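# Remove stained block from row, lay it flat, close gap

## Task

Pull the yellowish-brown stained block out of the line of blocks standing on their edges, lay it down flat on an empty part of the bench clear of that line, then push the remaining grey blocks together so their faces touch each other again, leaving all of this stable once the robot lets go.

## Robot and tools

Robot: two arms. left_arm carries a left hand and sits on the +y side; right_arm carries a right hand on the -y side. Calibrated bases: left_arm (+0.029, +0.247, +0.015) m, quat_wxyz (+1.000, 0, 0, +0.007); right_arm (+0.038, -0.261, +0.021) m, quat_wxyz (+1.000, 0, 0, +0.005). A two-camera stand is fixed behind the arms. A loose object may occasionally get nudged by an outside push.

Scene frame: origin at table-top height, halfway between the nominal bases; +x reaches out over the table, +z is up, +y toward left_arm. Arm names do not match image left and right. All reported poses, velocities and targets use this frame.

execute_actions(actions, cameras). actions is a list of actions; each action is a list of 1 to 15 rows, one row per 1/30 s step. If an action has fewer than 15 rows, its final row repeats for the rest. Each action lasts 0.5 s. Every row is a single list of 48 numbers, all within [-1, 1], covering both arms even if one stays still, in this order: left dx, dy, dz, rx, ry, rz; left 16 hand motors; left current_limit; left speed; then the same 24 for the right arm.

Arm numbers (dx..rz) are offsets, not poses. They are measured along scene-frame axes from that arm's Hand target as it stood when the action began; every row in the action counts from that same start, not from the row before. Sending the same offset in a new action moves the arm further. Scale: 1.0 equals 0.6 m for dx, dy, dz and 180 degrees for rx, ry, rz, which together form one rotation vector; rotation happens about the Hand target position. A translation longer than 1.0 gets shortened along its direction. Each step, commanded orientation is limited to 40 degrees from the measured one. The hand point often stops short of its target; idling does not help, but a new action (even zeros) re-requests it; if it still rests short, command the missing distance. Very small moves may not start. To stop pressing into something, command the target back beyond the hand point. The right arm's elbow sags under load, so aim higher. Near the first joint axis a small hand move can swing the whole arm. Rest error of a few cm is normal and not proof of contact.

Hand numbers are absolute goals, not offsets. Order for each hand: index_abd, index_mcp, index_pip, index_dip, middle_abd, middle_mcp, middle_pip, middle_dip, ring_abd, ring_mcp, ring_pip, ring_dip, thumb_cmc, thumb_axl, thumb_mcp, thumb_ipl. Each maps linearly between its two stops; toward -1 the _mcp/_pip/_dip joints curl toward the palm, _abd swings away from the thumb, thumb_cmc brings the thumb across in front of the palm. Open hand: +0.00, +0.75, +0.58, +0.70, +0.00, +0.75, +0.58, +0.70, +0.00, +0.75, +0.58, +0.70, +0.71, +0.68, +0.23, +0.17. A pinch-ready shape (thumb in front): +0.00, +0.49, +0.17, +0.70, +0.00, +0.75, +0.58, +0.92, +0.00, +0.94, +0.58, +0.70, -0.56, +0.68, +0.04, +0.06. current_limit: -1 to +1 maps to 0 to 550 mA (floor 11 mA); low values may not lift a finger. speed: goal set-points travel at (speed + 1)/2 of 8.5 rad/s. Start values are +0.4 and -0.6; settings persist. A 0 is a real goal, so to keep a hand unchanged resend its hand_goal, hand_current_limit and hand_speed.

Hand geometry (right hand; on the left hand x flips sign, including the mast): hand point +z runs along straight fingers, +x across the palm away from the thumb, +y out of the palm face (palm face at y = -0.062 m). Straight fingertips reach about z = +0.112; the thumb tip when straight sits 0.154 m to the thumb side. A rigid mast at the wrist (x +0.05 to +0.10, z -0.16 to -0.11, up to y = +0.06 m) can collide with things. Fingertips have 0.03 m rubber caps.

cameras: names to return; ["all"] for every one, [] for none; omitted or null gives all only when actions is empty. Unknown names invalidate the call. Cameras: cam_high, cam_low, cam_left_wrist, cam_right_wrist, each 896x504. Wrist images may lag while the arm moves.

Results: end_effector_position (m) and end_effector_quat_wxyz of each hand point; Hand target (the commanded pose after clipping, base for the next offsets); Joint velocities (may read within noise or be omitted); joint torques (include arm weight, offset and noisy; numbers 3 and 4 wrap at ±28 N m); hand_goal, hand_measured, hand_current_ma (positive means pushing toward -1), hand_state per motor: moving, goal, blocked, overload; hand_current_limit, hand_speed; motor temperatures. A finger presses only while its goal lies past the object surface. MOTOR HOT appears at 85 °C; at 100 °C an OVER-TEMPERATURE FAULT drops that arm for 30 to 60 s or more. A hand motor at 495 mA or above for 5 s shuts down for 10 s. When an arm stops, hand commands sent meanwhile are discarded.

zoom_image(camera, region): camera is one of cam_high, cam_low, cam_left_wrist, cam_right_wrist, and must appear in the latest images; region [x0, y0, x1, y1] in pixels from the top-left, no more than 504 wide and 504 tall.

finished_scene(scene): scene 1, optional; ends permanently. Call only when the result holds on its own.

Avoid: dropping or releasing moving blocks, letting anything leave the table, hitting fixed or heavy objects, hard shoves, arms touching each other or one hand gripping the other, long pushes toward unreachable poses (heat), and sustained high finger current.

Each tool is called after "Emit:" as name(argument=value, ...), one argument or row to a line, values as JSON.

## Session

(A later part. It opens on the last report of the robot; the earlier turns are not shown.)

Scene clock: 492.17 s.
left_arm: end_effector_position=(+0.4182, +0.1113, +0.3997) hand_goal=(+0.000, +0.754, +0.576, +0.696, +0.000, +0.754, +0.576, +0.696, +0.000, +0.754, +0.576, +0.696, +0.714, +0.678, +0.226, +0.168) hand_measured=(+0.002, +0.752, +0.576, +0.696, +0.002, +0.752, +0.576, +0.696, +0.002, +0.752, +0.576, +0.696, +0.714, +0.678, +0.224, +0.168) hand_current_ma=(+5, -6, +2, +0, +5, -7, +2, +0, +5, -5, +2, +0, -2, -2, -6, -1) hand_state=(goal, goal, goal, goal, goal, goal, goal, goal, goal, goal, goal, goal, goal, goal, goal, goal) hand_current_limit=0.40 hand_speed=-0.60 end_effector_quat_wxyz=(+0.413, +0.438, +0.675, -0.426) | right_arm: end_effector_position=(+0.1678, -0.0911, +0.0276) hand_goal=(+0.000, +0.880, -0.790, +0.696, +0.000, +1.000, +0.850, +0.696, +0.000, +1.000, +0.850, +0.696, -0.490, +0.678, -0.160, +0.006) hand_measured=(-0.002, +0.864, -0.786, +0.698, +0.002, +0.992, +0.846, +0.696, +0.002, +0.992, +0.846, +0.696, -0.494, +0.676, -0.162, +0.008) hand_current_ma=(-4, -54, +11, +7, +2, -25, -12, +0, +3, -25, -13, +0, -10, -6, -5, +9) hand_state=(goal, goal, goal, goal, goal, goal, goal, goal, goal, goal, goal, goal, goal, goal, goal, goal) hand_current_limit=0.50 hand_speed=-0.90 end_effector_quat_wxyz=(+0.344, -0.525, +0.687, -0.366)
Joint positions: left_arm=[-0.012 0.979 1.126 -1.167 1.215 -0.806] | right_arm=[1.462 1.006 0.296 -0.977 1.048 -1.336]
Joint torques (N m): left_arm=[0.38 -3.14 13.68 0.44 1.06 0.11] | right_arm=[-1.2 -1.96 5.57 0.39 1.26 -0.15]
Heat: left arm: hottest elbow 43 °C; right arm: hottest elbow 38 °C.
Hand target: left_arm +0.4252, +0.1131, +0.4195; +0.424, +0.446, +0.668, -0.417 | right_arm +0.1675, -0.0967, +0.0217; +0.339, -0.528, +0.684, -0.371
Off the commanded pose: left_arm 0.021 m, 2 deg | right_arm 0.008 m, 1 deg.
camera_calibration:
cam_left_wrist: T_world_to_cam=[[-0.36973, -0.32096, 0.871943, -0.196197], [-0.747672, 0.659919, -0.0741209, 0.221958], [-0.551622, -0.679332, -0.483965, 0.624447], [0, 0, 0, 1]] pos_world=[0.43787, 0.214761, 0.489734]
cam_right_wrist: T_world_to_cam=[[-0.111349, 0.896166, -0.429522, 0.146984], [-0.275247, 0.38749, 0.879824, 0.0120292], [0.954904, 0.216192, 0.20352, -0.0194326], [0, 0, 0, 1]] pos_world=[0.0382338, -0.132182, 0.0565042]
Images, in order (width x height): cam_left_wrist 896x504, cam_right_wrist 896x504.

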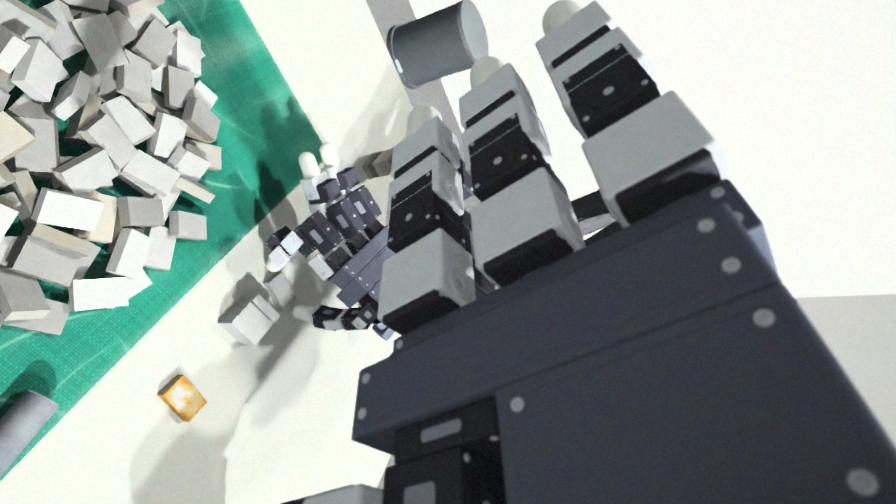

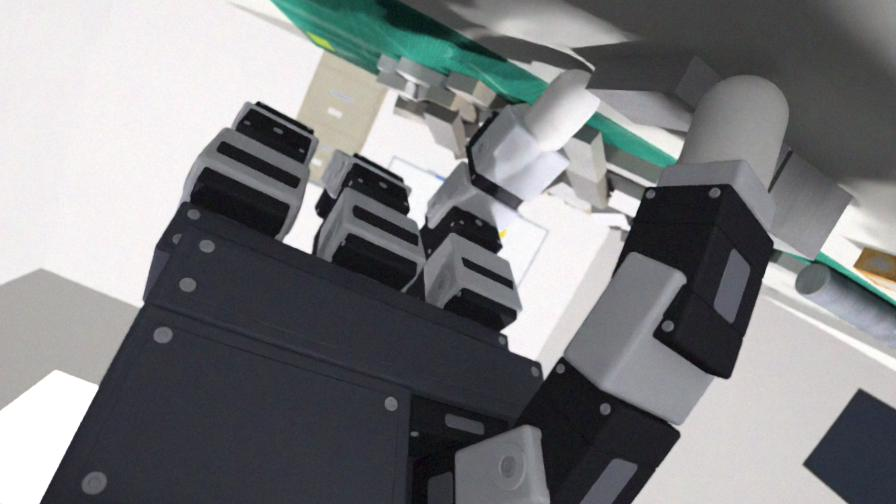

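Emit:
execute_actions(
  actions=[
    [[0,0,0,0,0,0,0,0.754,0.576,0.696,0,0.754,0.576,0.696,0,0.754,0.576,0.696,0.714,0.678,0.226,0.168,0.4,-0.6,0,0,0,0,0,0,0,0.80,-0.79,0.696,0,1,0.85,0.696,0,1,0.85,0.696,-0.49,0.678,-0.22,0.005,0.5,-0.9]],
    [[0,0,0,0,0,0,0,0.754,0.576,0.696,0,0.754,0.576,0.696,0,0.754,0.576,0.696,0.714,0.678,0.226,0.168,0.4,-0.6,0,0,0,0,0,0,0,0.74,-0.79,0.696,0,1,0.85,0.696,0,1,0.85,0.696,-0.49,0.678,-0.265,0.005,0.5,-0.9]],
    [[0,0,0,0,0,0,0,0.754,0.576,0.696,0,0.754,0.576,0.696,0,0.754,0.576,0.696,0.714,0.678,0.226,0.168,0.4,-0.6,0,0,0,0,0,0,0,0.71,-0.79,0.696,0,1,0.85,0.696,0,1,0.85,0.696,-0.49,0.678,-0.29,0.005,0.6,-0.9]],
  ],
  cameras=["cam_left_wrist", "cam_right_wrist"],
)

Emit:
zoom_image(
  camera="cam_left_wrist",
  region=[220, 230, 340, 330],
)

Scene clock: 494.40 s.
left_arm: end_effector_position=(+0.4182, +0.1113, +0.3997) hand_goal=(+0.000, +0.754, +0.576, +0.696, +0.000, +0.754, +0.576, +0.696, +0.000, +0.754, +0.576, +0.696, +0.714, +0.678, +0.226, +0.168) hand_measured=(+0.002, +0.752, +0.576, +0.696, +0.002, +0.752, +0.576, +0.696, +0.002, +0.752, +0.576, +0.696, +0.714, +0.678, +0.224, +0.168) hand_current_ma=(+5, -6, +2, +0, +5, -7, +2, +0, +5, -5, +2, +0, -2, -2, -6, -1) hand_state=(goal, goal, goal, goal, goal, goal, goal, goal, goal, goal, goal, goal, goal, goal, goal, goal) hand_current_limit=0.40 hand_speed=-0.60 end_effector_quat_wxyz=(+0.413, +0.438, +0.675, -0.426) | right_arm: end_effector_position=(+0.1686, -0.0911, +0.0282) hand_goal=(+0.000, +0.710, -0.790, +0.696, +0.000, +1.000, +0.850, +0.696, +0.000, +1.000, +0.850, +0.696, -0.490, +0.678, -0.290, +0.006) hand_measured=(-0.002, +0.786, -0.774, +0.700, +0.002, +0.992, +0.846, +0.696, +0.002, +0.992, +0.846, +0.696, -0.494, +0.676, -0.220, +0.020) hand_current_ma=(-4, +336, +51, +13, +2, -25, -12, +0, +3, -25, -13, +0, -10, -7, +379, +67) hand_state=(goal, blocked, goal, goal, goal, goal, goal, goal, goal, goal, goal, goal, goal, goal, blocked, goal) hand_current_limit=0.60 hand_speed=-0.90 end_effector_quat_wxyz=(+0.345, -0.524, +0.686, -0.367)
Joint positions: left_arm=[-0.012 0.979 1.126 -1.167 1.215 -0.806] | right_arm=[1.462 1.006 0.296 -0.976 1.053 -1.336]
Joint torques (N m): left_arm=[0.32 -3.19 13.68 0.46 1.06 0.1] | right_arm=[-1.2 -1.96 5.59 0.42 1.05 -0.16]
Heat: left arm: hottest elbow 43 °C; right arm: hottest elbow 38 °C.
Hand target: left_arm +0.4252, +0.1131, +0.4195; +0.424, +0.446, +0.668, -0.417 | right_arm +0.1676, -0.0967, +0.0217; +0.339, -0.528, +0.684, -0.371
Off the commanded pose: left_arm 0.021 m, 2 deg | right_arm 0.009 m, 1 deg.
camera_calibration:
cam_left_wrist: T_world_to_cam=[[-0.36973, -0.32096, 0.871943, -0.196197], [-0.747672, 0.659919, -0.0741209, 0.221958], [-0.551622, -0.679332, -0.483965, 0.624447], [0, 0, 0, 1]] pos_world=[0.43787, 0.214761, 0.489734]
cam_right_wrist: T_world_to_cam=[[-0.109657, 0.896057, -0.430184, 0.14693], [-0.279777, 0.38747, 0.878403, 0.0124397], [0.953782, 0.216679, 0.208207, -0.020283], [0, 0, 0, 1]] pos_world=[0.0389378, -0.132082, 0.0565027]
Images, in order (width x height): cam_left_wrist 896x504, cam_right_wrist 896x504.

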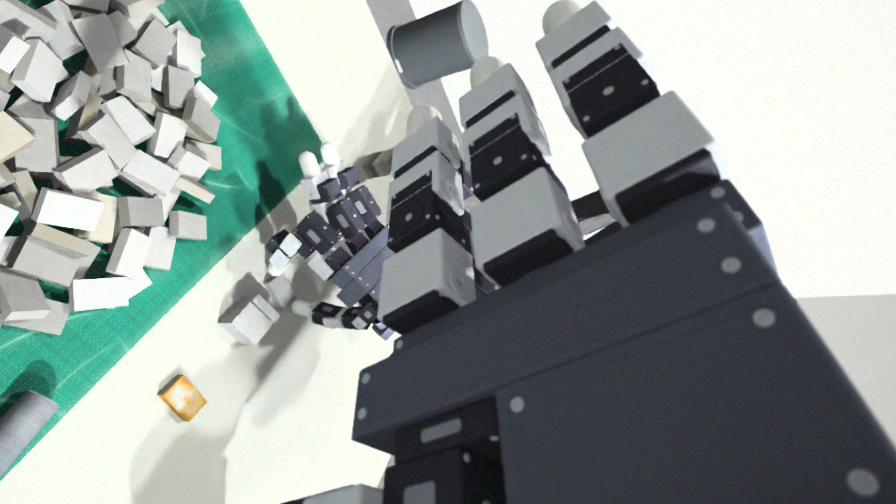

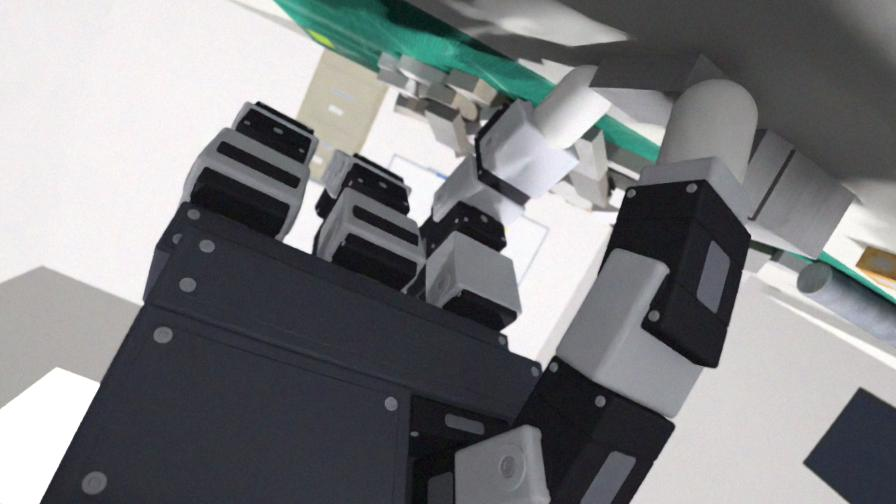

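Scaled by 4.200 from the camera's 896x504 image, which has a finer 1280x720 frame.

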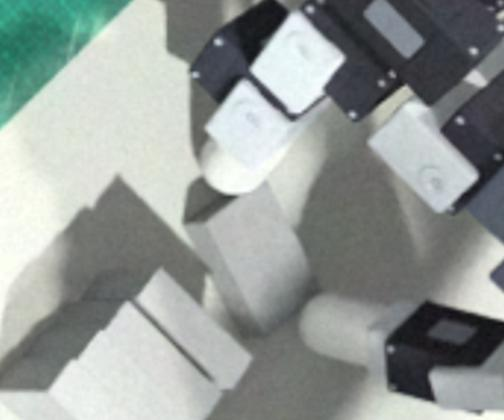

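Emit:
execute_actions(
  actions=[
    [[0,0,0,0,0,0,0,0.754,0.576,0.696,0,0.754,0.576,0.696,0,0.754,0.576,0.696,0.714,0.678,0.226,0.168,0.4,-0.6,0,0.001,0.012,0,0,0,0,0.68,-0.79,0.696,0,1,0.85,0.696,0,1,0.85,0.696,-0.49,0.678,-0.32,0.005,0.6,-0.9]],
    [[0,0,0,0,0,0,0,0.754,0.576,0.696,0,0.754,0.576,0.696,0,0.754,0.576,0.696,0.714,0.678,0.226,0.168,0.4,-0.6,0,0.001,0.012,0,0,0,0,0.68,-0.79,0.696,0,1,0.85,0.696,0,1,0.85,0.696,-0.49,0.678,-0.32,0.005,0.6,-0.9]],
    [[0,0,0,0,0,0,0,0.754,0.576,0.696,0,0.754,0.576,0.696,0,0.754,0.576,0.696,0.714,0.678,0.226,0.168,0.4,-0.6,0,0.001,0.012,0,0,0,0,0.68,-0.79,0.696,0,1,0.85,0.696,0,1,0.85,0.696,-0.49,0.678,-0.32,0.005,0.6,-0.9]],
  ],
)

Scene clock: 500.07 s.
left_arm: end_effector_position=(+0.4182, +0.1113, +0.3997) hand_goal=(+0.000, +0.754, +0.576, +0.696, +0.000, +0.754, +0.576, +0.696, +0.000, +0.754, +0.576, +0.696, +0.714, +0.678, +0.226, +0.168) hand_measured=(+0.002, +0.752, +0.576, +0.696, +0.002, +0.752, +0.576, +0.696, +0.002, +0.752, +0.576, +0.696, +0.714, +0.678, +0.224, +0.168) hand_current_ma=(+5, -6, +2, +0, +5, -7, +2, +0, +5, -5, +2, +0, -2, -2, -6, -1) hand_state=(goal, goal, goal, goal, goal, goal, goal, goal, goal, goal, goal, goal, goal, goal, goal, goal) hand_current_limit=0.40 hand_speed=-0.60 end_effector_quat_wxyz=(+0.413, +0.438, +0.675, -0.426) | right_arm: end_effector_position=(+0.1673, -0.1032, +0.0350) hand_goal=(+0.000, +0.680, -0.790, +0.696, +0.000, +1.000, +0.850, +0.696, +0.000, +1.000, +0.850, +0.696, -0.490, +0.678, -0.320, +0.006) hand_measured=(-0.002, +0.678, -0.784, +0.698, +0.002, +0.992, +0.846, +0.696, +0.002, +0.992, +0.846, +0.696, -0.490, +0.678, -0.314, +0.010) hand_current_ma=(-4, -8, +15, +7, +2, -25, -12, +0, +3, -25, -13, +0, +2, +3, +20, +12) hand_state=(goal, goal, goal, goal, goal, goal, goal, goal, goal, goal, goal, goal, goal, goal, goal, goal) hand_current_limit=0.60 hand_speed=-0.90 end_effector_quat_wxyz=(+0.337, -0.530, +0.682, -0.376)
Joint positions: left_arm=[-0.012 0.979 1.126 -1.167 1.215 -0.806] | right_arm=[1.462 0.955 0.296 -1.056 1.053 -1.336]
Joint torques (N m): left_arm=[0.32 -3.14 13.68 0.42 1.06 0.1] | right_arm=[-1.26 -2.84 8.59 -0.57 1.06 -0.18]
Heat: left arm: hottest elbow 43 °C; right arm: hottest elbow 38 °C.
Hand target: left_arm +0.4252, +0.1131, +0.4195; +0.424, +0.446, +0.668, -0.417 | right_arm +0.1675, -0.0949, +0.0433; +0.339, -0.528, +0.684, -0.371
Off the commanded pose: left_arm 0.021 m, 2 deg | right_arm 0.012 m, 1 deg.

Emit:
execute_actions(
  actions=[
    [[0,0,0,0,0,0,0,0.754,0.576,0.696,0,0.754,0.576,0.696,0,0.754,0.576,0.696,0.714,0.678,0.226,0.168,0.4,-0.6,0,0.004,0.012,0,0,0,0,0.86,-0.79,0.696,0,1,0.85,0.696,0,1,0.85,0.696,-0.49,0.678,-0.16,0.005,0.6,-0.9]],
  ],
  cameras=["cam_left_wrist", "cam_right_wrist"],
)

Emit:
zoom_image(
  camera="cam_left_wrist",
  region=[220, 230, 340, 330],
)

Scene clock: 501.20 s.
left_arm: end_effector_position=(+0.4182, +0.1113, +0.3997) hand_goal=(+0.000, +0.754, +0.576, +0.696, +0.000, +0.754, +0.576, +0.696, +0.000, +0.754, +0.576, +0.696, +0.714, +0.678, +0.226, +0.168) hand_measured=(+0.002, +0.752, +0.576, +0.696, +0.002, +0.752, +0.576, +0.696, +0.002, +0.752, +0.576, +0.696, +0.714, +0.678, +0.224, +0.168) hand_current_ma=(+5, -6, +2, +0, +5, -7, +2, +0, +5, -5, +2, +0, -2, -2, -6, -1) hand_state=(goal, goal, goal, goal, goal, goal, goal, goal, goal, goal, goal, goal, goal, goal, goal, goal) hand_current_limit=0.40 hand_speed=-0.60 end_effector_quat_wxyz=(+0.413, +0.438, +0.675, -0.426) | right_arm: end_effector_position=(+0.1668, -0.1083, +0.0365) hand_goal=(+0.000, +0.860, -0.790, +0.696, +0.000, +1.000, +0.850, +0.696, +0.000, +1.000, +0.850, +0.696, -0.490, +0.678, -0.160, +0.006) hand_measured=(-0.002, +0.844, -0.786, +0.698, +0.002, +0.992, +0.846, +0.696, +0.002, +0.992, +0.846, +0.696, -0.490, +0.678, -0.162, +0.008) hand_current_ma=(-4, -57, +12, +7, +2, -25, -12, +0, +3, -25, -13, +0, +2, +3, -5, +10) hand_state=(goal, goal, goal, goal, goal, goal, goal, goal, goal, goal, goal, goal, goal, goal, goal, goal) hand_current_limit=0.60 hand_speed=-0.90 end_effector_quat_wxyz=(+0.332, -0.533, +0.679, -0.381)
Joint positions: left_arm=[-0.012 0.979 1.126 -1.167 1.215 -0.806] | right_arm=[1.462 0.943 0.296 -1.084 1.053 -1.336]
Joint torques (N m): left_arm=[0.32 -3.14 13.67 0.42 1.05 0.11] | right_arm=[-1.32 -2.73 9.84 -0.65 1.06 -0.19]
Heat: left arm: hottest elbow 43 °C; right arm: hottest elbow 38 °C.
Hand target: left_arm +0.4252, +0.1131, +0.4195; +0.424, +0.446, +0.668, -0.417 | right_arm +0.1675, -0.0925, +0.0505; +0.339, -0.528, +0.684, -0.370
Off the commanded pose: left_arm 0.021 m, 2 deg | right_arm 0.021 m, 2 deg.
camera_calibration:
cam_left_wrist: T_world_to_cam=[[-0.36973, -0.32096, 0.871943, -0.196197], [-0.747672, 0.659919, -0.0741209, 0.221958], [-0.551622, -0.679332, -0.483965, 0.624447], [0, 0, 0, 1]] pos_world=[0.43787, 0.214761, 0.489734]
cam_right_wrist: T_world_to_cam=[[-0.111797, 0.87594, -0.469288, 0.165476], [-0.275562, 0.426402, 0.861538, 0.0154698], [0.95476, 0.225636, 0.193705, -0.0151564], [0, 0, 0, 1]] pos_world=[0.0372334, -0.148123, 0.0672639]
Images, in order (width x height): cam_left_wrist 896x504, cam_right_wrist 896x504.

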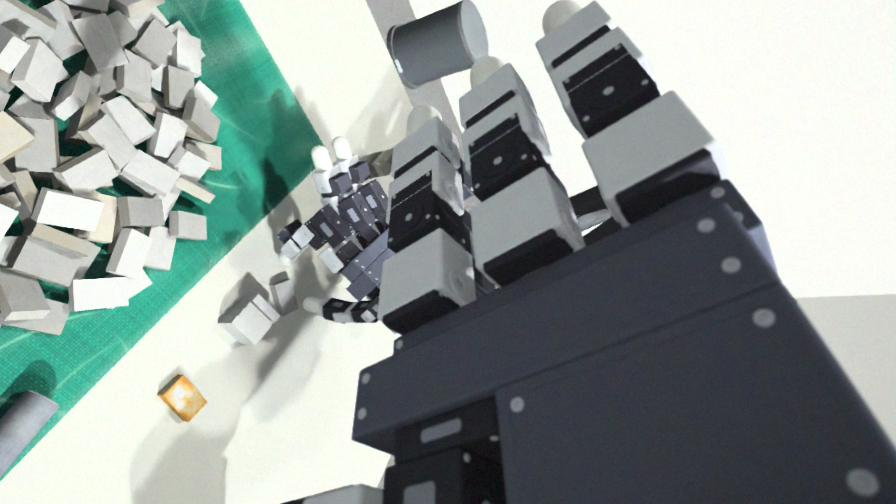

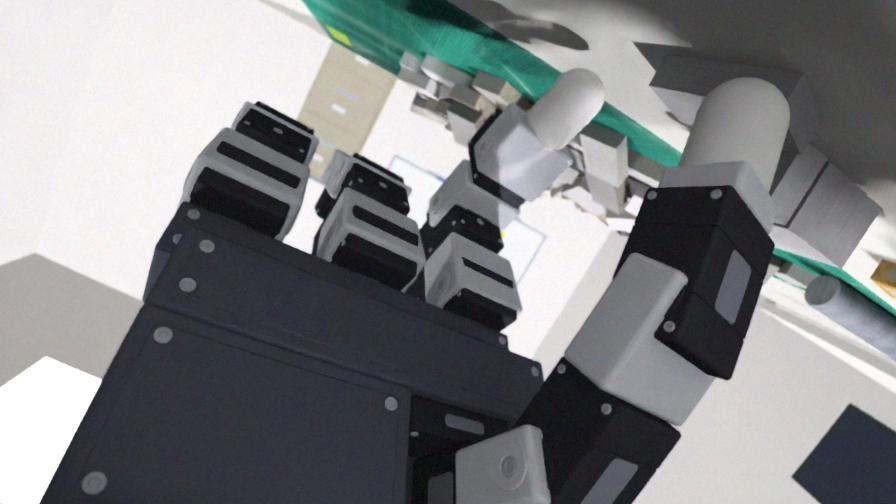

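Scaled by 4.200 from the camera's 896x504 image, which has a finer 1280x720 frame.

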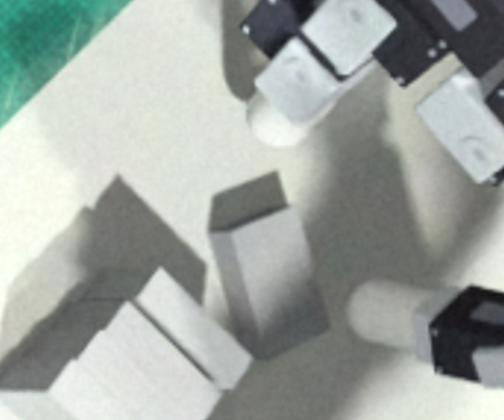

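Emit:
execute_actions(
  actions=[
    [[0,0,0,0,0,0,0,0.754,0.576,0.696,0,0.754,0.576,0.696,0,0.754,0.576,0.696,0.714,0.678,0.226,0.168,0.4,-0.6,-0.004,0.011,0.009,0,0,-0.0167,0,0.88,-0.79,0.696,0,1,0.85,0.696,0,1,0.85,0.696,-0.49,0.678,-0.16,0.005,0.5,-0.9]],
    [[0,0,0,0,0,0,0,0.754,0.576,0.696,0,0.754,0.576,0.696,0,0.754,0.576,0.696,0.714,0.678,0.226,0.168,0.4,-0.6,-0.004,0.011,0.009,0,0,-0.0167,0,0.88,-0.79,0.696,0,1,0.85,0.696,0,1,0.85,0.696,-0.49,0.678,-0.16,0.005,0.5,-0.9]],
    [[0,0,0,0,0,0,0,0.754,0.576,0.696,0,0.754,0.576,0.696,0,0.754,0.576,0.696,0.714,0.678,0.226,0.168,0.4,-0.6,-0.004,0.011,0.009,0,0,-0.0167,0,0.88,-0.79,0.696,0,1,0.85,0.696,0,1,0.85,0.696,-0.49,0.678,-0.16,0.005,0.5,-0.9]],
    [[0,0,0,0,0,0,0,0.754,0.576,0.696,0,0.754,0.576,0.696,0,0.754,0.576,0.696,0.714,0.678,0.226,0.168,0.4,-0.6,-0.004,0.011,0.009,0,0,-0.0167,0,0.88,-0.79,0.696,0,1,0.85,0.696,0,1,0.85,0.696,-0.49,0.678,-0.16,0.005,0.5,-0.9]],
  ],
)

Scene clock: 511.10 s.
left_arm: end_effector_position=(+0.4182, +0.1113, +0.3997) hand_goal=(+0.000, +0.754, +0.576, +0.696, +0.000, +0.754, +0.576, +0.696, +0.000, +0.754, +0.576, +0.696, +0.714, +0.678, +0.226, +0.168) hand_measured=(+0.002, +0.752, +0.576, +0.696, +0.002, +0.752, +0.576, +0.696, +0.002, +0.752, +0.576, +0.696, +0.714, +0.678, +0.224, +0.168) hand_current_ma=(+5, -6, +2, +0, +5, -7, +2, +0, +5, -5, +2, +0, -2, -2, -6, -1) hand_state=(goal, goal, goal, goal, goal, goal, goal, goal, goal, goal, goal, goal, goal, goal, goal, goal) hand_current_limit=0.40 hand_speed=-0.60 end_effector_quat_wxyz=(+0.413, +0.438, +0.675, -0.426) | right_arm: end_effector_position=(+0.1592, -0.0836, +0.0624) hand_goal=(+0.000, +0.880, -0.790, +0.696, +0.000, +1.000, +0.850, +0.696, +0.000, +1.000, +0.850, +0.696, -0.490, +0.678, -0.160, +0.006) hand_measured=(-0.002, +0.864, -0.786, +0.698, +0.002, +0.992, +0.846, +0.696, +0.002, +0.992, +0.846, +0.696, -0.490, +0.678, -0.162, +0.008) hand_current_ma=(-4, -56, +11, +7, +2, -25, -12, +0, +3, -25, -13, +0, +2, +3, -5, +10) hand_state=(goal, goal, goal, goal, goal, goal, goal, goal, goal, goal, goal, goal, goal, goal, goal, goal) hand_current_limit=0.50 hand_speed=-0.90 end_effector_quat_wxyz=(+0.291, -0.459, +0.731, -0.413)
Joint positions: left_arm=[-0.012 0.979 1.126 -1.167 1.215 -0.806] | right_arm=[1.52 1.18 0.486 -1.433 0.958 -0.868]
Joint torques (N m): left_arm=[0.32 -3.14 13.67 0.43 1.05 0.11] | right_arm=[-0.38 -3.78 9.03 -1.51 0.82 0.07]
Heat: left arm: hottest elbow 43 °C; right arm: hottest elbow 39 °C.
Hand target: left_arm +0.4252, +0.1131, +0.4195; +0.424, +0.446, +0.668, -0.417 | right_arm +0.1580, -0.0659, +0.0722; +0.299, -0.454, +0.736, -0.404
Off the commanded pose: left_arm 0.021 m, 2 deg | right_arm 0.020 m, 2 deg.

Emit:
execute_actions(
  actions=[
    [[0,0,0,0,0,0,0,0.754,0.576,0.696,0,0.754,0.576,0.696,0,0.754,0.576,0.696,0.714,0.678,0.226,0.168,0.4,-0.6,-0.001,-0.0061,-0.0146,0,0,0,0,0.88,-0.79,0.696,0,1,0.85,0.696,0,1,0.85,0.696,-0.49,0.678,-0.16,0.005,0.5,-0.9]],
    [[0,0,0,0,0,0,0,0.754,0.576,0.696,0,0.754,0.576,0.696,0,0.754,0.576,0.696,0.714,0.678,0.226,0.168,0.4,-0.6,-0.001,-0.0061,-0.0146,0,0,0,0,0.88,-0.79,0.696,0,1,0.85,0.696,0,1,0.85,0.696,-0.49,0.678,-0.16,0.005,0.5,-0.9]],
    [[0,0,0,0,0,0,0,0.754,0.576,0.696,0,0.754,0.576,0.696,0,0.754,0.576,0.696,0.714,0.678,0.226,0.168,0.4,-0.6,-0.001,-0.0061,-0.0146,0,0,0,0,0.88,-0.79,0.696,0,1,0.85,0.696,0,1,0.85,0.696,-0.49,0.678,-0.16,0.005,0.5,-0.9]],
    [[0,0,0,0,0,0,0,0.754,0.576,0.696,0,0.754,0.576,0.696,0,0.754,0.576,0.696,0.714,0.678,0.226,0.168,0.4,-0.6,-0.001,-0.0061,-0.0146,0,0,0,0,0.88,-0.79,0.696,0,1,0.85,0.696,0,1,0.85,0.696,-0.49,0.678,-0.16,0.005,0.5,-0.9]],
  ],
  cameras=["cam_left_wrist"],
)

Emit:
zoom_image(
  camera="cam_left_wrist",
  region=[220, 230, 340, 330],
)

Scene clock: 513.77 s.
left_arm: end_effector_position=(+0.4182, +0.1113, +0.3997) hand_goal=(+0.000, +0.754, +0.576, +0.696, +0.000, +0.754, +0.576, +0.696, +0.000, +0.754, +0.576, +0.696, +0.714, +0.678, +0.226, +0.168) hand_measured=(+0.002, +0.752, +0.576, +0.696, +0.002, +0.752, +0.576, +0.696, +0.002, +0.752, +0.576, +0.696, +0.714, +0.678, +0.224, +0.168) hand_current_ma=(+5, -6, +2, +0, +5, -7, +2, +0, +5, -5, +2, +0, -2, -2, -6, -1) hand_state=(goal, goal, goal, goal, goal, goal, goal, goal, goal, goal, goal, goal, goal, goal, goal, goal) hand_current_limit=0.40 hand_speed=-0.60 end_effector_quat_wxyz=(+0.413, +0.438, +0.675, -0.426) | right_arm: end_effector_position=(+0.1572, -0.0780, +0.0426) hand_goal=(+0.000, +0.880, -0.790, +0.696, +0.000, +1.000, +0.850, +0.696, +0.000, +1.000, +0.850, +0.696, -0.490, +0.678, -0.160, +0.006) hand_measured=(-0.002, +0.864, -0.786, +0.698, +0.002, +0.992, +0.846, +0.696, +0.002, +0.992, +0.846, +0.696, -0.490, +0.678, -0.162, +0.008) hand_current_ma=(-4, -55, +11, +7, +2, -25, -12, +0, +3, -25, -13, +0, +2, +3, -5, +10) hand_state=(goal, goal, goal, goal, goal, goal, goal, goal, goal, goal, goal, goal, goal, goal, goal, goal) hand_current_limit=0.50 hand_speed=-0.90 end_effector_quat_wxyz=(+0.298, -0.454, +0.736, -0.404)
Joint positions: left_arm=[-0.012 0.979 1.126 -1.167 1.215 -0.806] | right_arm=[1.531 1.237 0.461 -1.339 0.951 -0.848]
Joint torques (N m): left_arm=[0.32 -3.08 13.68 0.43 1.05 0.1] | right_arm=[-0.5 -4.13 4.57 -0.36 0.86 0.07]
Heat: left arm: hottest elbow 43 °C; right arm: hottest elbow 39 °C.
Hand target: left_arm +0.4252, +0.1131, +0.4195; +0.424, +0.446, +0.668, -0.417 | right_arm +0.1556, -0.0807, +0.0371; +0.299, -0.454, +0.736, -0.404
Off the commanded pose: left_arm 0.021 m, 2 deg | right_arm 0.006 m, 0 deg.
camera_calibration:
cam_left_wrist: T_world_to_cam=[[-0.36973, -0.32096, 0.871943, -0.196197], [-0.747672, 0.659919, -0.0741209, 0.221958], [-0.551622, -0.679332, -0.483965, 0.624447], [0, 0, 0, 1]] pos_world=[0.43787, 0.214761, 0.489734]
Images, in order (width x height): cam_left_wrist 896x504.

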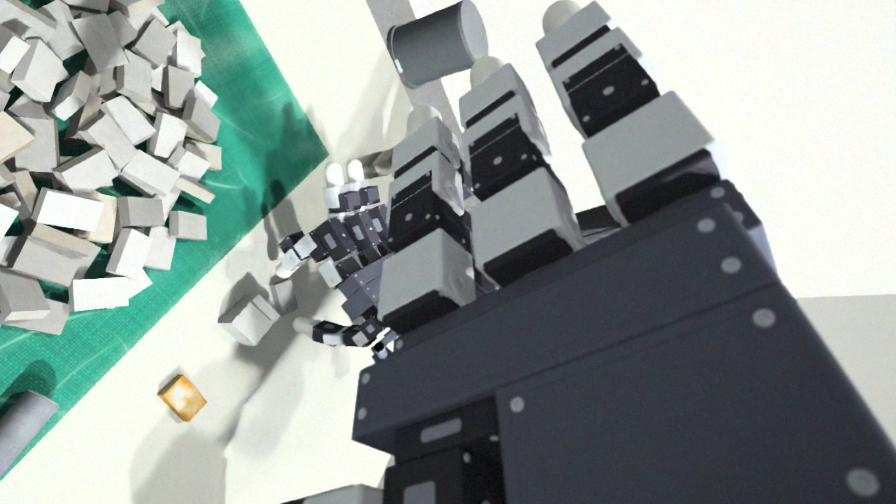

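Scaled by 4.200 from the camera's 896x504 image, which has a finer 1280x720 frame.

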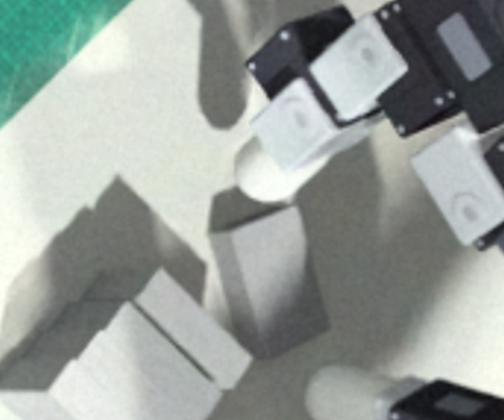

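Emit:
execute_actions(
  actions=[
    [[0,0,0,0,0,0,0,0.754,0.576,0.696,0,0.754,0.576,0.696,0,0.754,0.576,0.696,0.714,0.678,0.226,0.168,0.4,-0.6,-0.0018,-0.0042,-0.0143,0,0,0,0,0.88,-0.79,0.696,0,1,0.85,0.696,0,1,0.85,0.696,-0.49,0.678,-0.16,0.005,0.5,-0.9]],
    [[0,0,0,0,0,0,0,0.754,0.576,0.696,0,0.754,0.576,0.696,0,0.754,0.576,0.696,0.714,0.678,0.226,0.168,0.4,-0.6,-0.0018,-0.0042,-0.0143,0,0,0,0,0.86,-0.79,0.696,0,1,0.85,0.696,0,1,0.85,0.696,-0.49,0.678,-0.17,0.005,0.5,-0.9]],
  ],
  cameras=["cam_left_wrist", "cam_right_wrist"],
)

Emit:
zoom_image(
  camera="cam_left_wrist",
  region=[220, 230, 340, 330],
)

Emit:
zoom_image(
  camera="cam_right_wrist",
  region=[520, 30, 896, 250],
)

Scene clock: 515.40 s.
left_arm: end_effector_position=(+0.4182, +0.1113, +0.3997) hand_goal=(+0.000, +0.754, +0.576, +0.696, +0.000, +0.754, +0.576, +0.696, +0.000, +0.754, +0.576, +0.696, +0.714, +0.678, +0.226, +0.168) hand_measured=(+0.002, +0.752, +0.576, +0.696, +0.002, +0.752, +0.576, +0.696, +0.002, +0.752, +0.576, +0.696, +0.714, +0.678, +0.224, +0.168) hand_current_ma=(+5, -6, +2, +0, +5, -7, +2, +0, +5, -5, +2, +0, -2, -2, -6, -1) hand_state=(goal, goal, goal, goal, goal, goal, goal, goal, goal, goal, goal, goal, goal, goal, goal, goal) hand_current_limit=0.40 hand_speed=-0.60 end_effector_quat_wxyz=(+0.413, +0.438, +0.675, -0.426) | right_arm: end_effector_position=(+0.1549, -0.0834, +0.0253) hand_goal=(+0.000, +0.860, -0.790, +0.696, +0.000, +1.000, +0.850, +0.696, +0.000, +1.000, +0.850, +0.696, -0.490, +0.678, -0.170, +0.006) hand_measured=(-0.002, +0.858, -0.788, +0.698, +0.002, +0.992, +0.846, +0.696, +0.002, +0.992, +0.846, +0.696, -0.490, +0.678, -0.166, +0.008) hand_current_ma=(-4, -8, +3, +4, +2, -25, -12, +0, +3, -25, -13, +0, +2, +3, +11, +9) hand_state=(goal, goal, goal, goal, goal, goal, goal, goal, goal, goal, goal, goal, goal, goal, goal, goal) hand_current_limit=0.50 hand_speed=-0.90 end_effector_quat_wxyz=(+0.297, -0.455, +0.735, -0.405)
Joint positions: left_arm=[-0.012 0.979 1.126 -1.167 1.215 -0.806] | right_arm=[1.542 1.283 0.43 -1.278 0.946 -0.833]
Joint torques (N m): left_arm=[0.26 -3.14 13.68 0.42 1.05 0.11] | right_arm=[-0.44 -4.13 4.08 -0.23 0.83 0.08]
Heat: left arm: hottest elbow 43 °C; right arm: hottest elbow 39 °C.
Hand target: left_arm +0.4252, +0.1131, +0.4195; +0.424, +0.446, +0.668, -0.417 | right_arm +0.1534, -0.0856, +0.0200; +0.299, -0.454, +0.736, -0.404
Off the commanded pose: left_arm 0.021 m, 2 deg | right_arm 0.006 m, 0 deg.
camera_calibration:
cam_left_wrist: T_world_to_cam=[[-0.36973, -0.32096, 0.871943, -0.196197], [-0.747672, 0.659919, -0.0741209, 0.221958], [-0.551622, -0.679332, -0.483965, 0.624447], [0, 0, 0, 1]] pos_world=[0.43787, 0.214761, 0.489734]
cam_right_wrist: T_world_to_cam=[[0.0734182, 0.891752, -0.44653, 0.109031], [-0.18355, 0.452172, 0.87284, -0.00122313], [0.980265, 0.0178782, 0.196879, -0.0286175], [0, 0, 0, 1]] pos_world=[0.0198234, -0.0961636, 0.0553872]
Images, in order (width x height): cam_left_wrist 896x504, cam_right_wrist 896x504.

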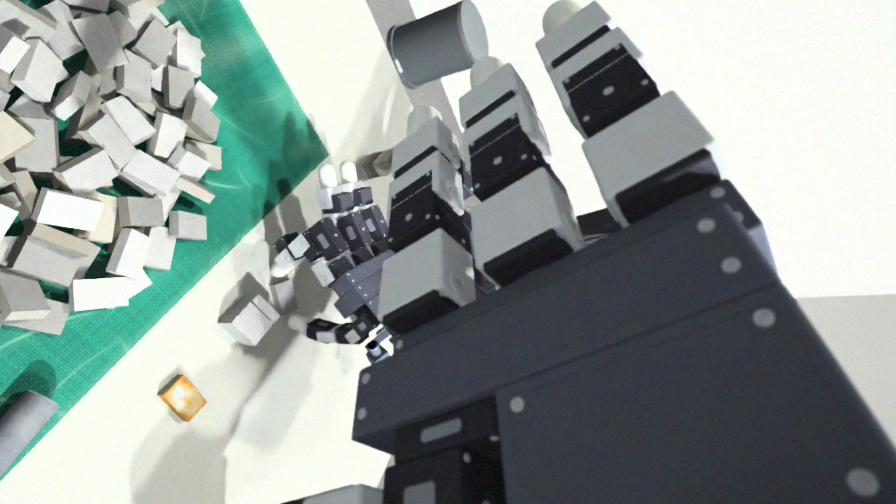

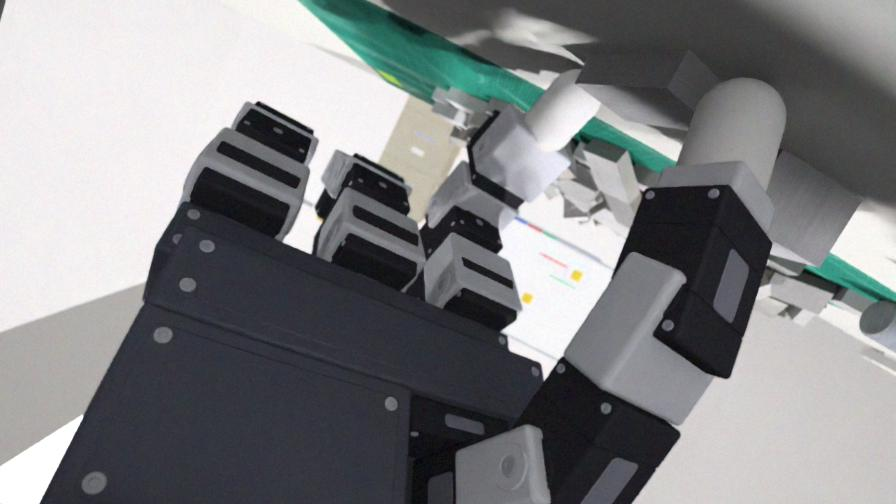

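Scaled by 4.200 from the camera's 896x504 image, which has a finer 1280x720 frame.

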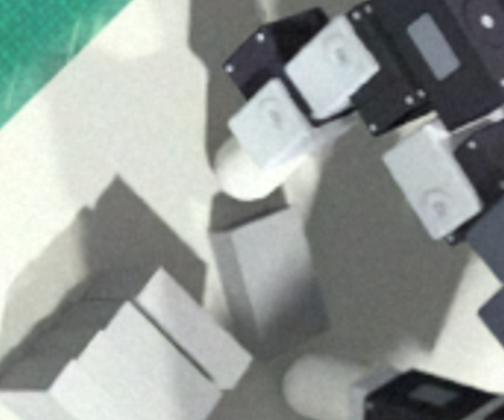

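Scaled by 1.340 from the camera's 896x504 image, which has a finer 1280x720 frame.

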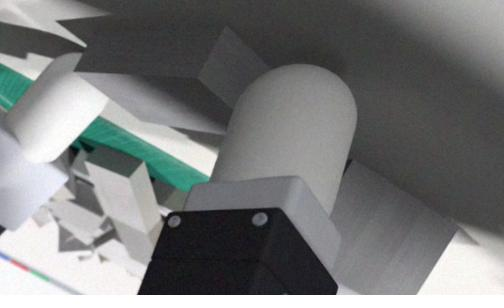

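Emit:
execute_actions(
  actions=[
    [[0,0,0,0,0,0,0,0.754,0.576,0.696,0,0.754,0.576,0.696,0,0.754,0.576,0.696,0.714,0.678,0.226,0.168,0.4,-0.6,0,-0.001,-0.001,0,0,0,0,0.82,-0.79,0.696,0,1,0.85,0.696,0,1,0.85,0.696,-0.49,0.678,-0.20,0.005,0.5,-0.9]],
    [[0,0,0,0,0,0,0,0.754,0.576,0.696,0,0.754,0.576,0.696,0,0.754,0.576,0.696,0.714,0.678,0.226,0.168,0.4,-0.6,0,-0.001,-0.0022,0,0,0,0,0.81,-0.79,0.696,0,1,0.85,0.696,0,1,0.85,0.696,-0.49,0.678,-0.205,0.005,0.5,-0.9]],
    [[0,0,0,0,0,0,0,0.754,0.576,0.696,0,0.754,0.576,0.696,0,0.754,0.576,0.696,0.714,0.678,0.226,0.168,0.4,-0.6,0,0,-0.0022,0,0,0,0,0.81,-0.79,0.696,0,1,0.85,0.696,0,1,0.85,0.696,-0.49,0.678,-0.205,0.005,0.5,-0.9]],
  ],
  cameras=["cam_left_wrist", "cam_right_wrist"],
)

Emit:
zoom_image(
  camera="cam_left_wrist",
  region=[220, 230, 340, 330],
)

Emit:
zoom_image(
  camera="cam_right_wrist",
  region=[520, 30, 896, 250],
)

Scene clock: 520.00 s.
left_arm: end_effector_position=(+0.4182, +0.1113, +0.3997) hand_goal=(+0.000, +0.754, +0.576, +0.696, +0.000, +0.754, +0.576, +0.696, +0.000, +0.754, +0.576, +0.696, +0.714, +0.678, +0.226, +0.168) hand_measured=(+0.002, +0.752, +0.576, +0.696, +0.002, +0.752, +0.576, +0.696, +0.002, +0.752, +0.576, +0.696, +0.714, +0.678, +0.224, +0.168) hand_current_ma=(+5, -6, +2, +0, +5, -7, +2, +0, +5, -5, +2, +0, -2, -2, -6, -1) hand_state=(goal, goal, goal, goal, goal, goal, goal, goal, goal, goal, goal, goal, goal, goal, goal, goal) hand_current_limit=0.40 hand_speed=-0.60 end_effector_quat_wxyz=(+0.413, +0.438, +0.675, -0.426) | right_arm: end_effector_position=(+0.1560, -0.0844, +0.0242) hand_goal=(+0.000, +0.810, -0.790, +0.696, +0.000, +1.000, +0.850, +0.696, +0.000, +1.000, +0.850, +0.696, -0.490, +0.678, -0.204, +0.006) hand_measured=(-0.002, +0.848, -0.794, +0.696, +0.002, +0.992, +0.846, +0.696, +0.002, +0.992, +0.846, +0.696, -0.490, +0.678, -0.194, +0.008) hand_current_ma=(-4, +148, -13, -1, +2, -25, -12, +0, +3, -25, -13, +0, +1, +3, +37, +9) hand_state=(goal, blocked, goal, goal, goal, goal, goal, goal, goal, goal, goal, goal, goal, goal, goal, goal) hand_current_limit=0.50 hand_speed=-0.90 end_effector_quat_wxyz=(+0.300, -0.452, +0.735, -0.406)
Joint positions: left_arm=[-0.012 0.979 1.126 -1.167 1.215 -0.806] | right_arm=[1.542 1.286 0.424 -1.273 0.951 -0.824]
Joint torques (N m): left_arm=[0.38 -3.14 13.68 0.42 1.06 0.11] | right_arm=[-0.44 -3.78 3.96 0.09 0.59 -0.02]
Heat: left arm: hottest elbow 43 °C; right arm: hottest elbow 38 °C.
Hand target: left_arm +0.4252, +0.1131, +0.4195; +0.424, +0.446, +0.668, -0.417 | right_arm +0.1534, -0.0869, +0.0167; +0.299, -0.454, +0.736, -0.404
Off the commanded pose: left_arm 0.021 m, 2 deg | right_arm 0.008 m, 0 deg.
camera_calibration:
cam_left_wrist: T_world_to_cam=[[-0.36973, -0.32096, 0.871943, -0.196197], [-0.747672, 0.659919, -0.0741209, 0.221958], [-0.551622, -0.679332, -0.483965, 0.624447], [0, 0, 0, 1]] pos_world=[0.43787, 0.214761, 0.489734]
cam_right_wrist: T_world_to_cam=[[0.0778626, 0.893249, -0.442769, 0.108769], [-0.189234, 0.449285, 0.873117, 0.00104729], [0.97884, 0.015804, 0.204016, -0.0296291], [0, 0, 0, 1]] pos_world=[0.0207313, -0.0971603, 0.0532901]
Images, in order (width x height): cam_left_wrist 896x504, cam_right_wrist 896x504.

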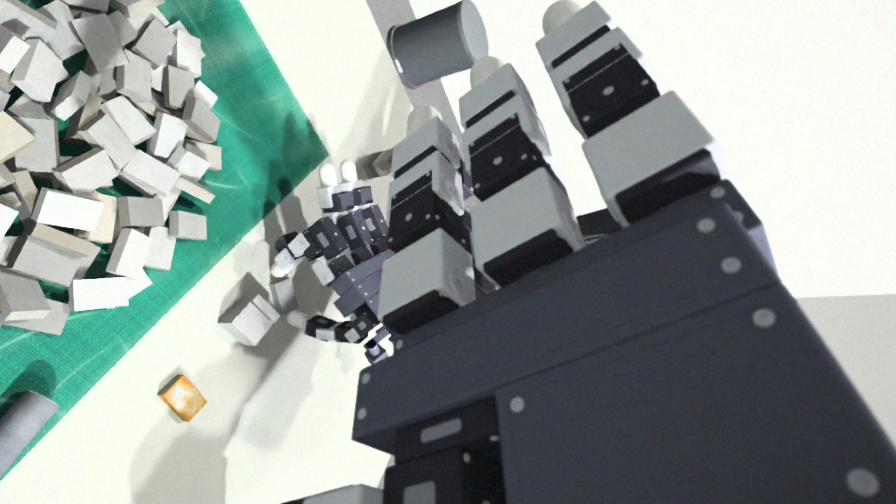

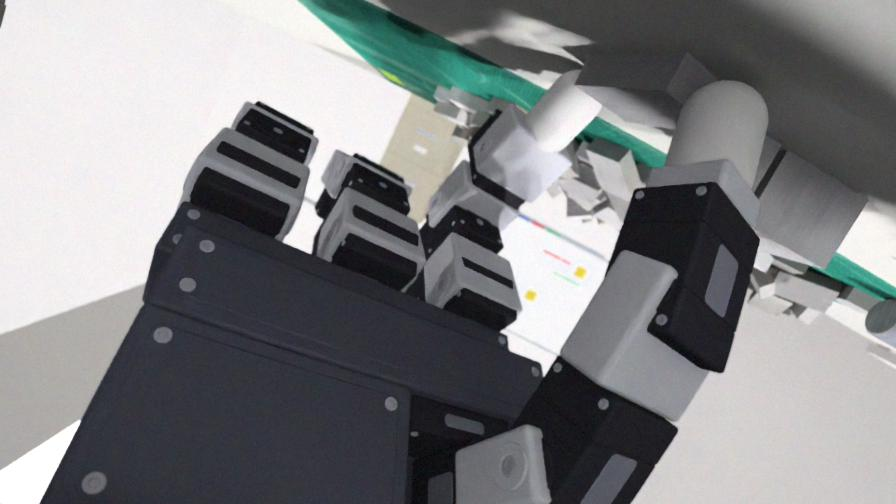

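Scaled by 4.200 from the camera's 896x504 image, which has a finer 1280x720 frame.

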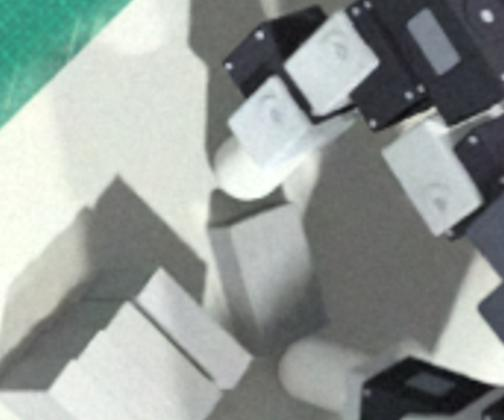

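Scaled by 1.340 from the camera's 896x504 image, which has a finer 1280x720 frame.

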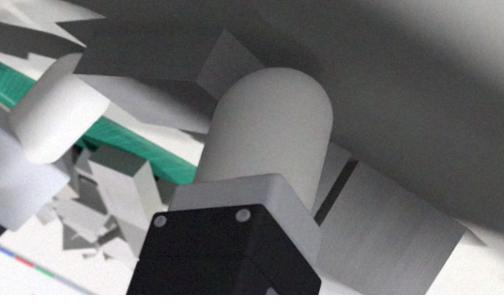

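Emit:
execute_actions(
  actions=[
    [[0,0,0,0,0,0,0,0.754,0.576,0.696,0,0.754,0.576,0.696,0,0.754,0.576,0.696,0.714,0.678,0.226,0.168,0.4,-0.6,0,0,0.001,-0.006,-0.0125,0,0,0.85,-0.79,0.66,0,1,0.85,0.696,0,1,0.85,0.696,-0.49,0.678,-0.205,0.005,0.5,-0.9]],
    [[0,0,0,0,0,0,0,0.754,0.576,0.696,0,0.754,0.576,0.696,0,0.754,0.576,0.696,0.714,0.678,0.226,0.168,0.4,-0.6,0,0,0,0,0,0,0,0.845,-0.79,0.63,0,1,0.85,0.696,0,1,0.85,0.696,-0.49,0.678,-0.205,0.005,0.5,-0.9]],
  ],
  cameras=["cam_left_wrist", "cam_right_wrist"],
)

Emit:
zoom_image(
  camera="cam_left_wrist",
  region=[220, 230, 340, 330],
)

Emit:
zoom_image(
  camera="cam_right_wrist",
  region=[520, 30, 896, 250],
)

Scene clock: 522.33 s.
left_arm: end_effector_position=(+0.4182, +0.1113, +0.3997) hand_goal=(+0.000, +0.754, +0.576, +0.696, +0.000, +0.754, +0.576, +0.696, +0.000, +0.754, +0.576, +0.696, +0.714, +0.678, +0.226, +0.168) hand_measured=(+0.002, +0.752, +0.576, +0.696, +0.002, +0.752, +0.576, +0.696, +0.002, +0.752, +0.576, +0.696, +0.714, +0.678, +0.224, +0.168) hand_current_ma=(+5, -6, +2, +0, +5, -7, +2, +0, +5, -5, +2, +0, -2, -2, -6, -1) hand_state=(goal, goal, goal, goal, goal, goal, goal, goal, goal, goal, goal, goal, goal, goal, goal, goal) hand_current_limit=0.40 hand_speed=-0.60 end_effector_quat_wxyz=(+0.413, +0.438, +0.675, -0.426) | right_arm: end_effector_position=(+0.1553, -0.0836, +0.0214) hand_goal=(+0.000, +0.846, -0.790, +0.630, +0.000, +1.000, +0.850, +0.696, +0.000, +1.000, +0.850, +0.696, -0.490, +0.678, -0.204, +0.006) hand_measured=(-0.002, +0.844, -0.790, +0.634, +0.002, +0.992, +0.846, +0.696, +0.002, +0.992, +0.846, +0.696, -0.494, +0.676, -0.204, +0.004) hand_current_ma=(-4, -3, +1, +10, +2, -25, -12, +0, +3, -25, -13, +0, -14, -8, +1, -10) hand_state=(goal, goal, goal, goal, goal, goal, goal, goal, goal, goal, goal, goal, goal, goal, goal, goal) hand_current_limit=0.50 hand_speed=-0.90 end_effector_quat_wxyz=(+0.316, -0.445, +0.729, -0.413)
Joint positions: left_arm=[-0.012 0.979 1.126 -1.167 1.215 -0.806] | right_arm=[1.578 1.335 0.424 -1.292 0.965 -0.739]
Joint torques (N m): left_arm=[0.32 -3.14 13.68 0.43 1.05 0.11] | right_arm=[-0.73 -3.6 4.46 -1.1 0.55 -0.04]
Heat: left arm: hottest elbow 43 °C; right arm: hottest elbow 38 °C.
Hand target: left_arm +0.4252, +0.1131, +0.4195; +0.424, +0.446, +0.668, -0.417 | right_arm +0.1534, -0.0868, +0.0173; +0.309, -0.448, +0.726, -0.420
Off the commanded pose: left_arm 0.021 m, 2 deg | right_arm 0.006 m, 1 deg.
camera_calibration:
cam_left_wrist: T_world_to_cam=[[-0.36973, -0.32096, 0.871943, -0.196197], [-0.747672, 0.659919, -0.0741209, 0.221958], [-0.551622, -0.679332, -0.483965, 0.624447], [0, 0, 0, 1]] pos_world=[0.43787, 0.214761, 0.489734]
cam_right_wrist: T_world_to_cam=[[0.0922765, 0.894399, -0.437648, 0.104605], [-0.224457, 0.446895, 0.86597, 0.00851808], [0.970105, 0.0183244, 0.241992, -0.0276304], [0, 0, 0, 1]] pos_world=[0.0190638, -0.0968586, 0.0450899]
Images, in order (width x height): cam_left_wrist 896x504, cam_right_wrist 896x504.

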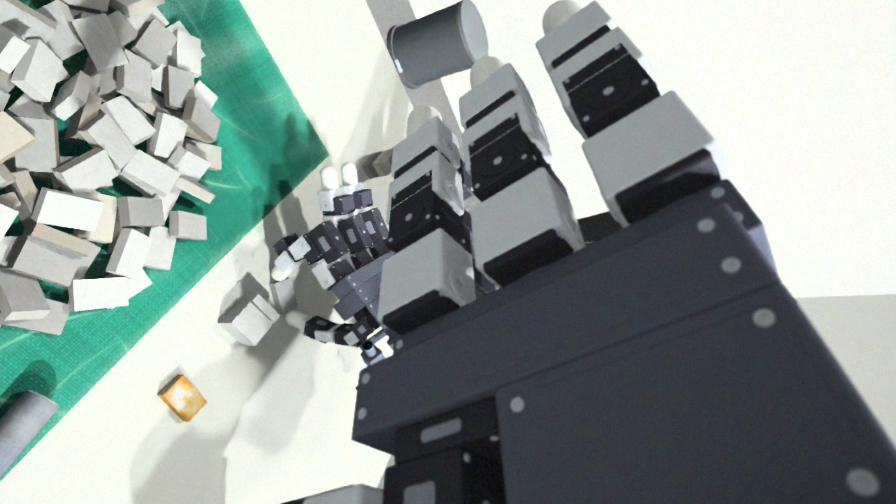

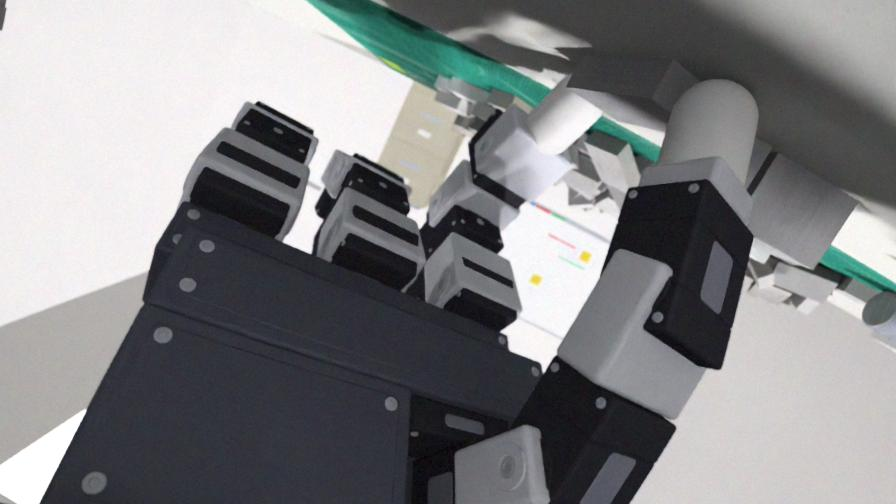

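Scaled by 4.200 from the camera's 896x504 image, which has a finer 1280x720 frame.

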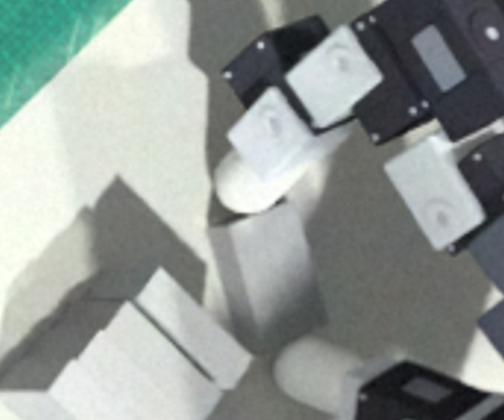

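Scaled by 1.340 from the camera's 896x504 image, which has a finer 1280x720 frame.

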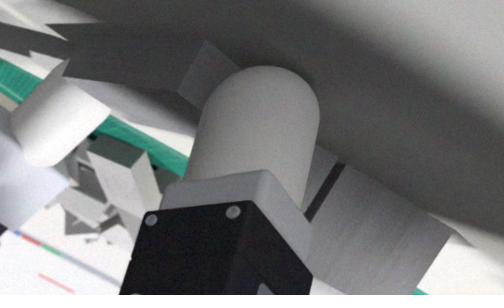

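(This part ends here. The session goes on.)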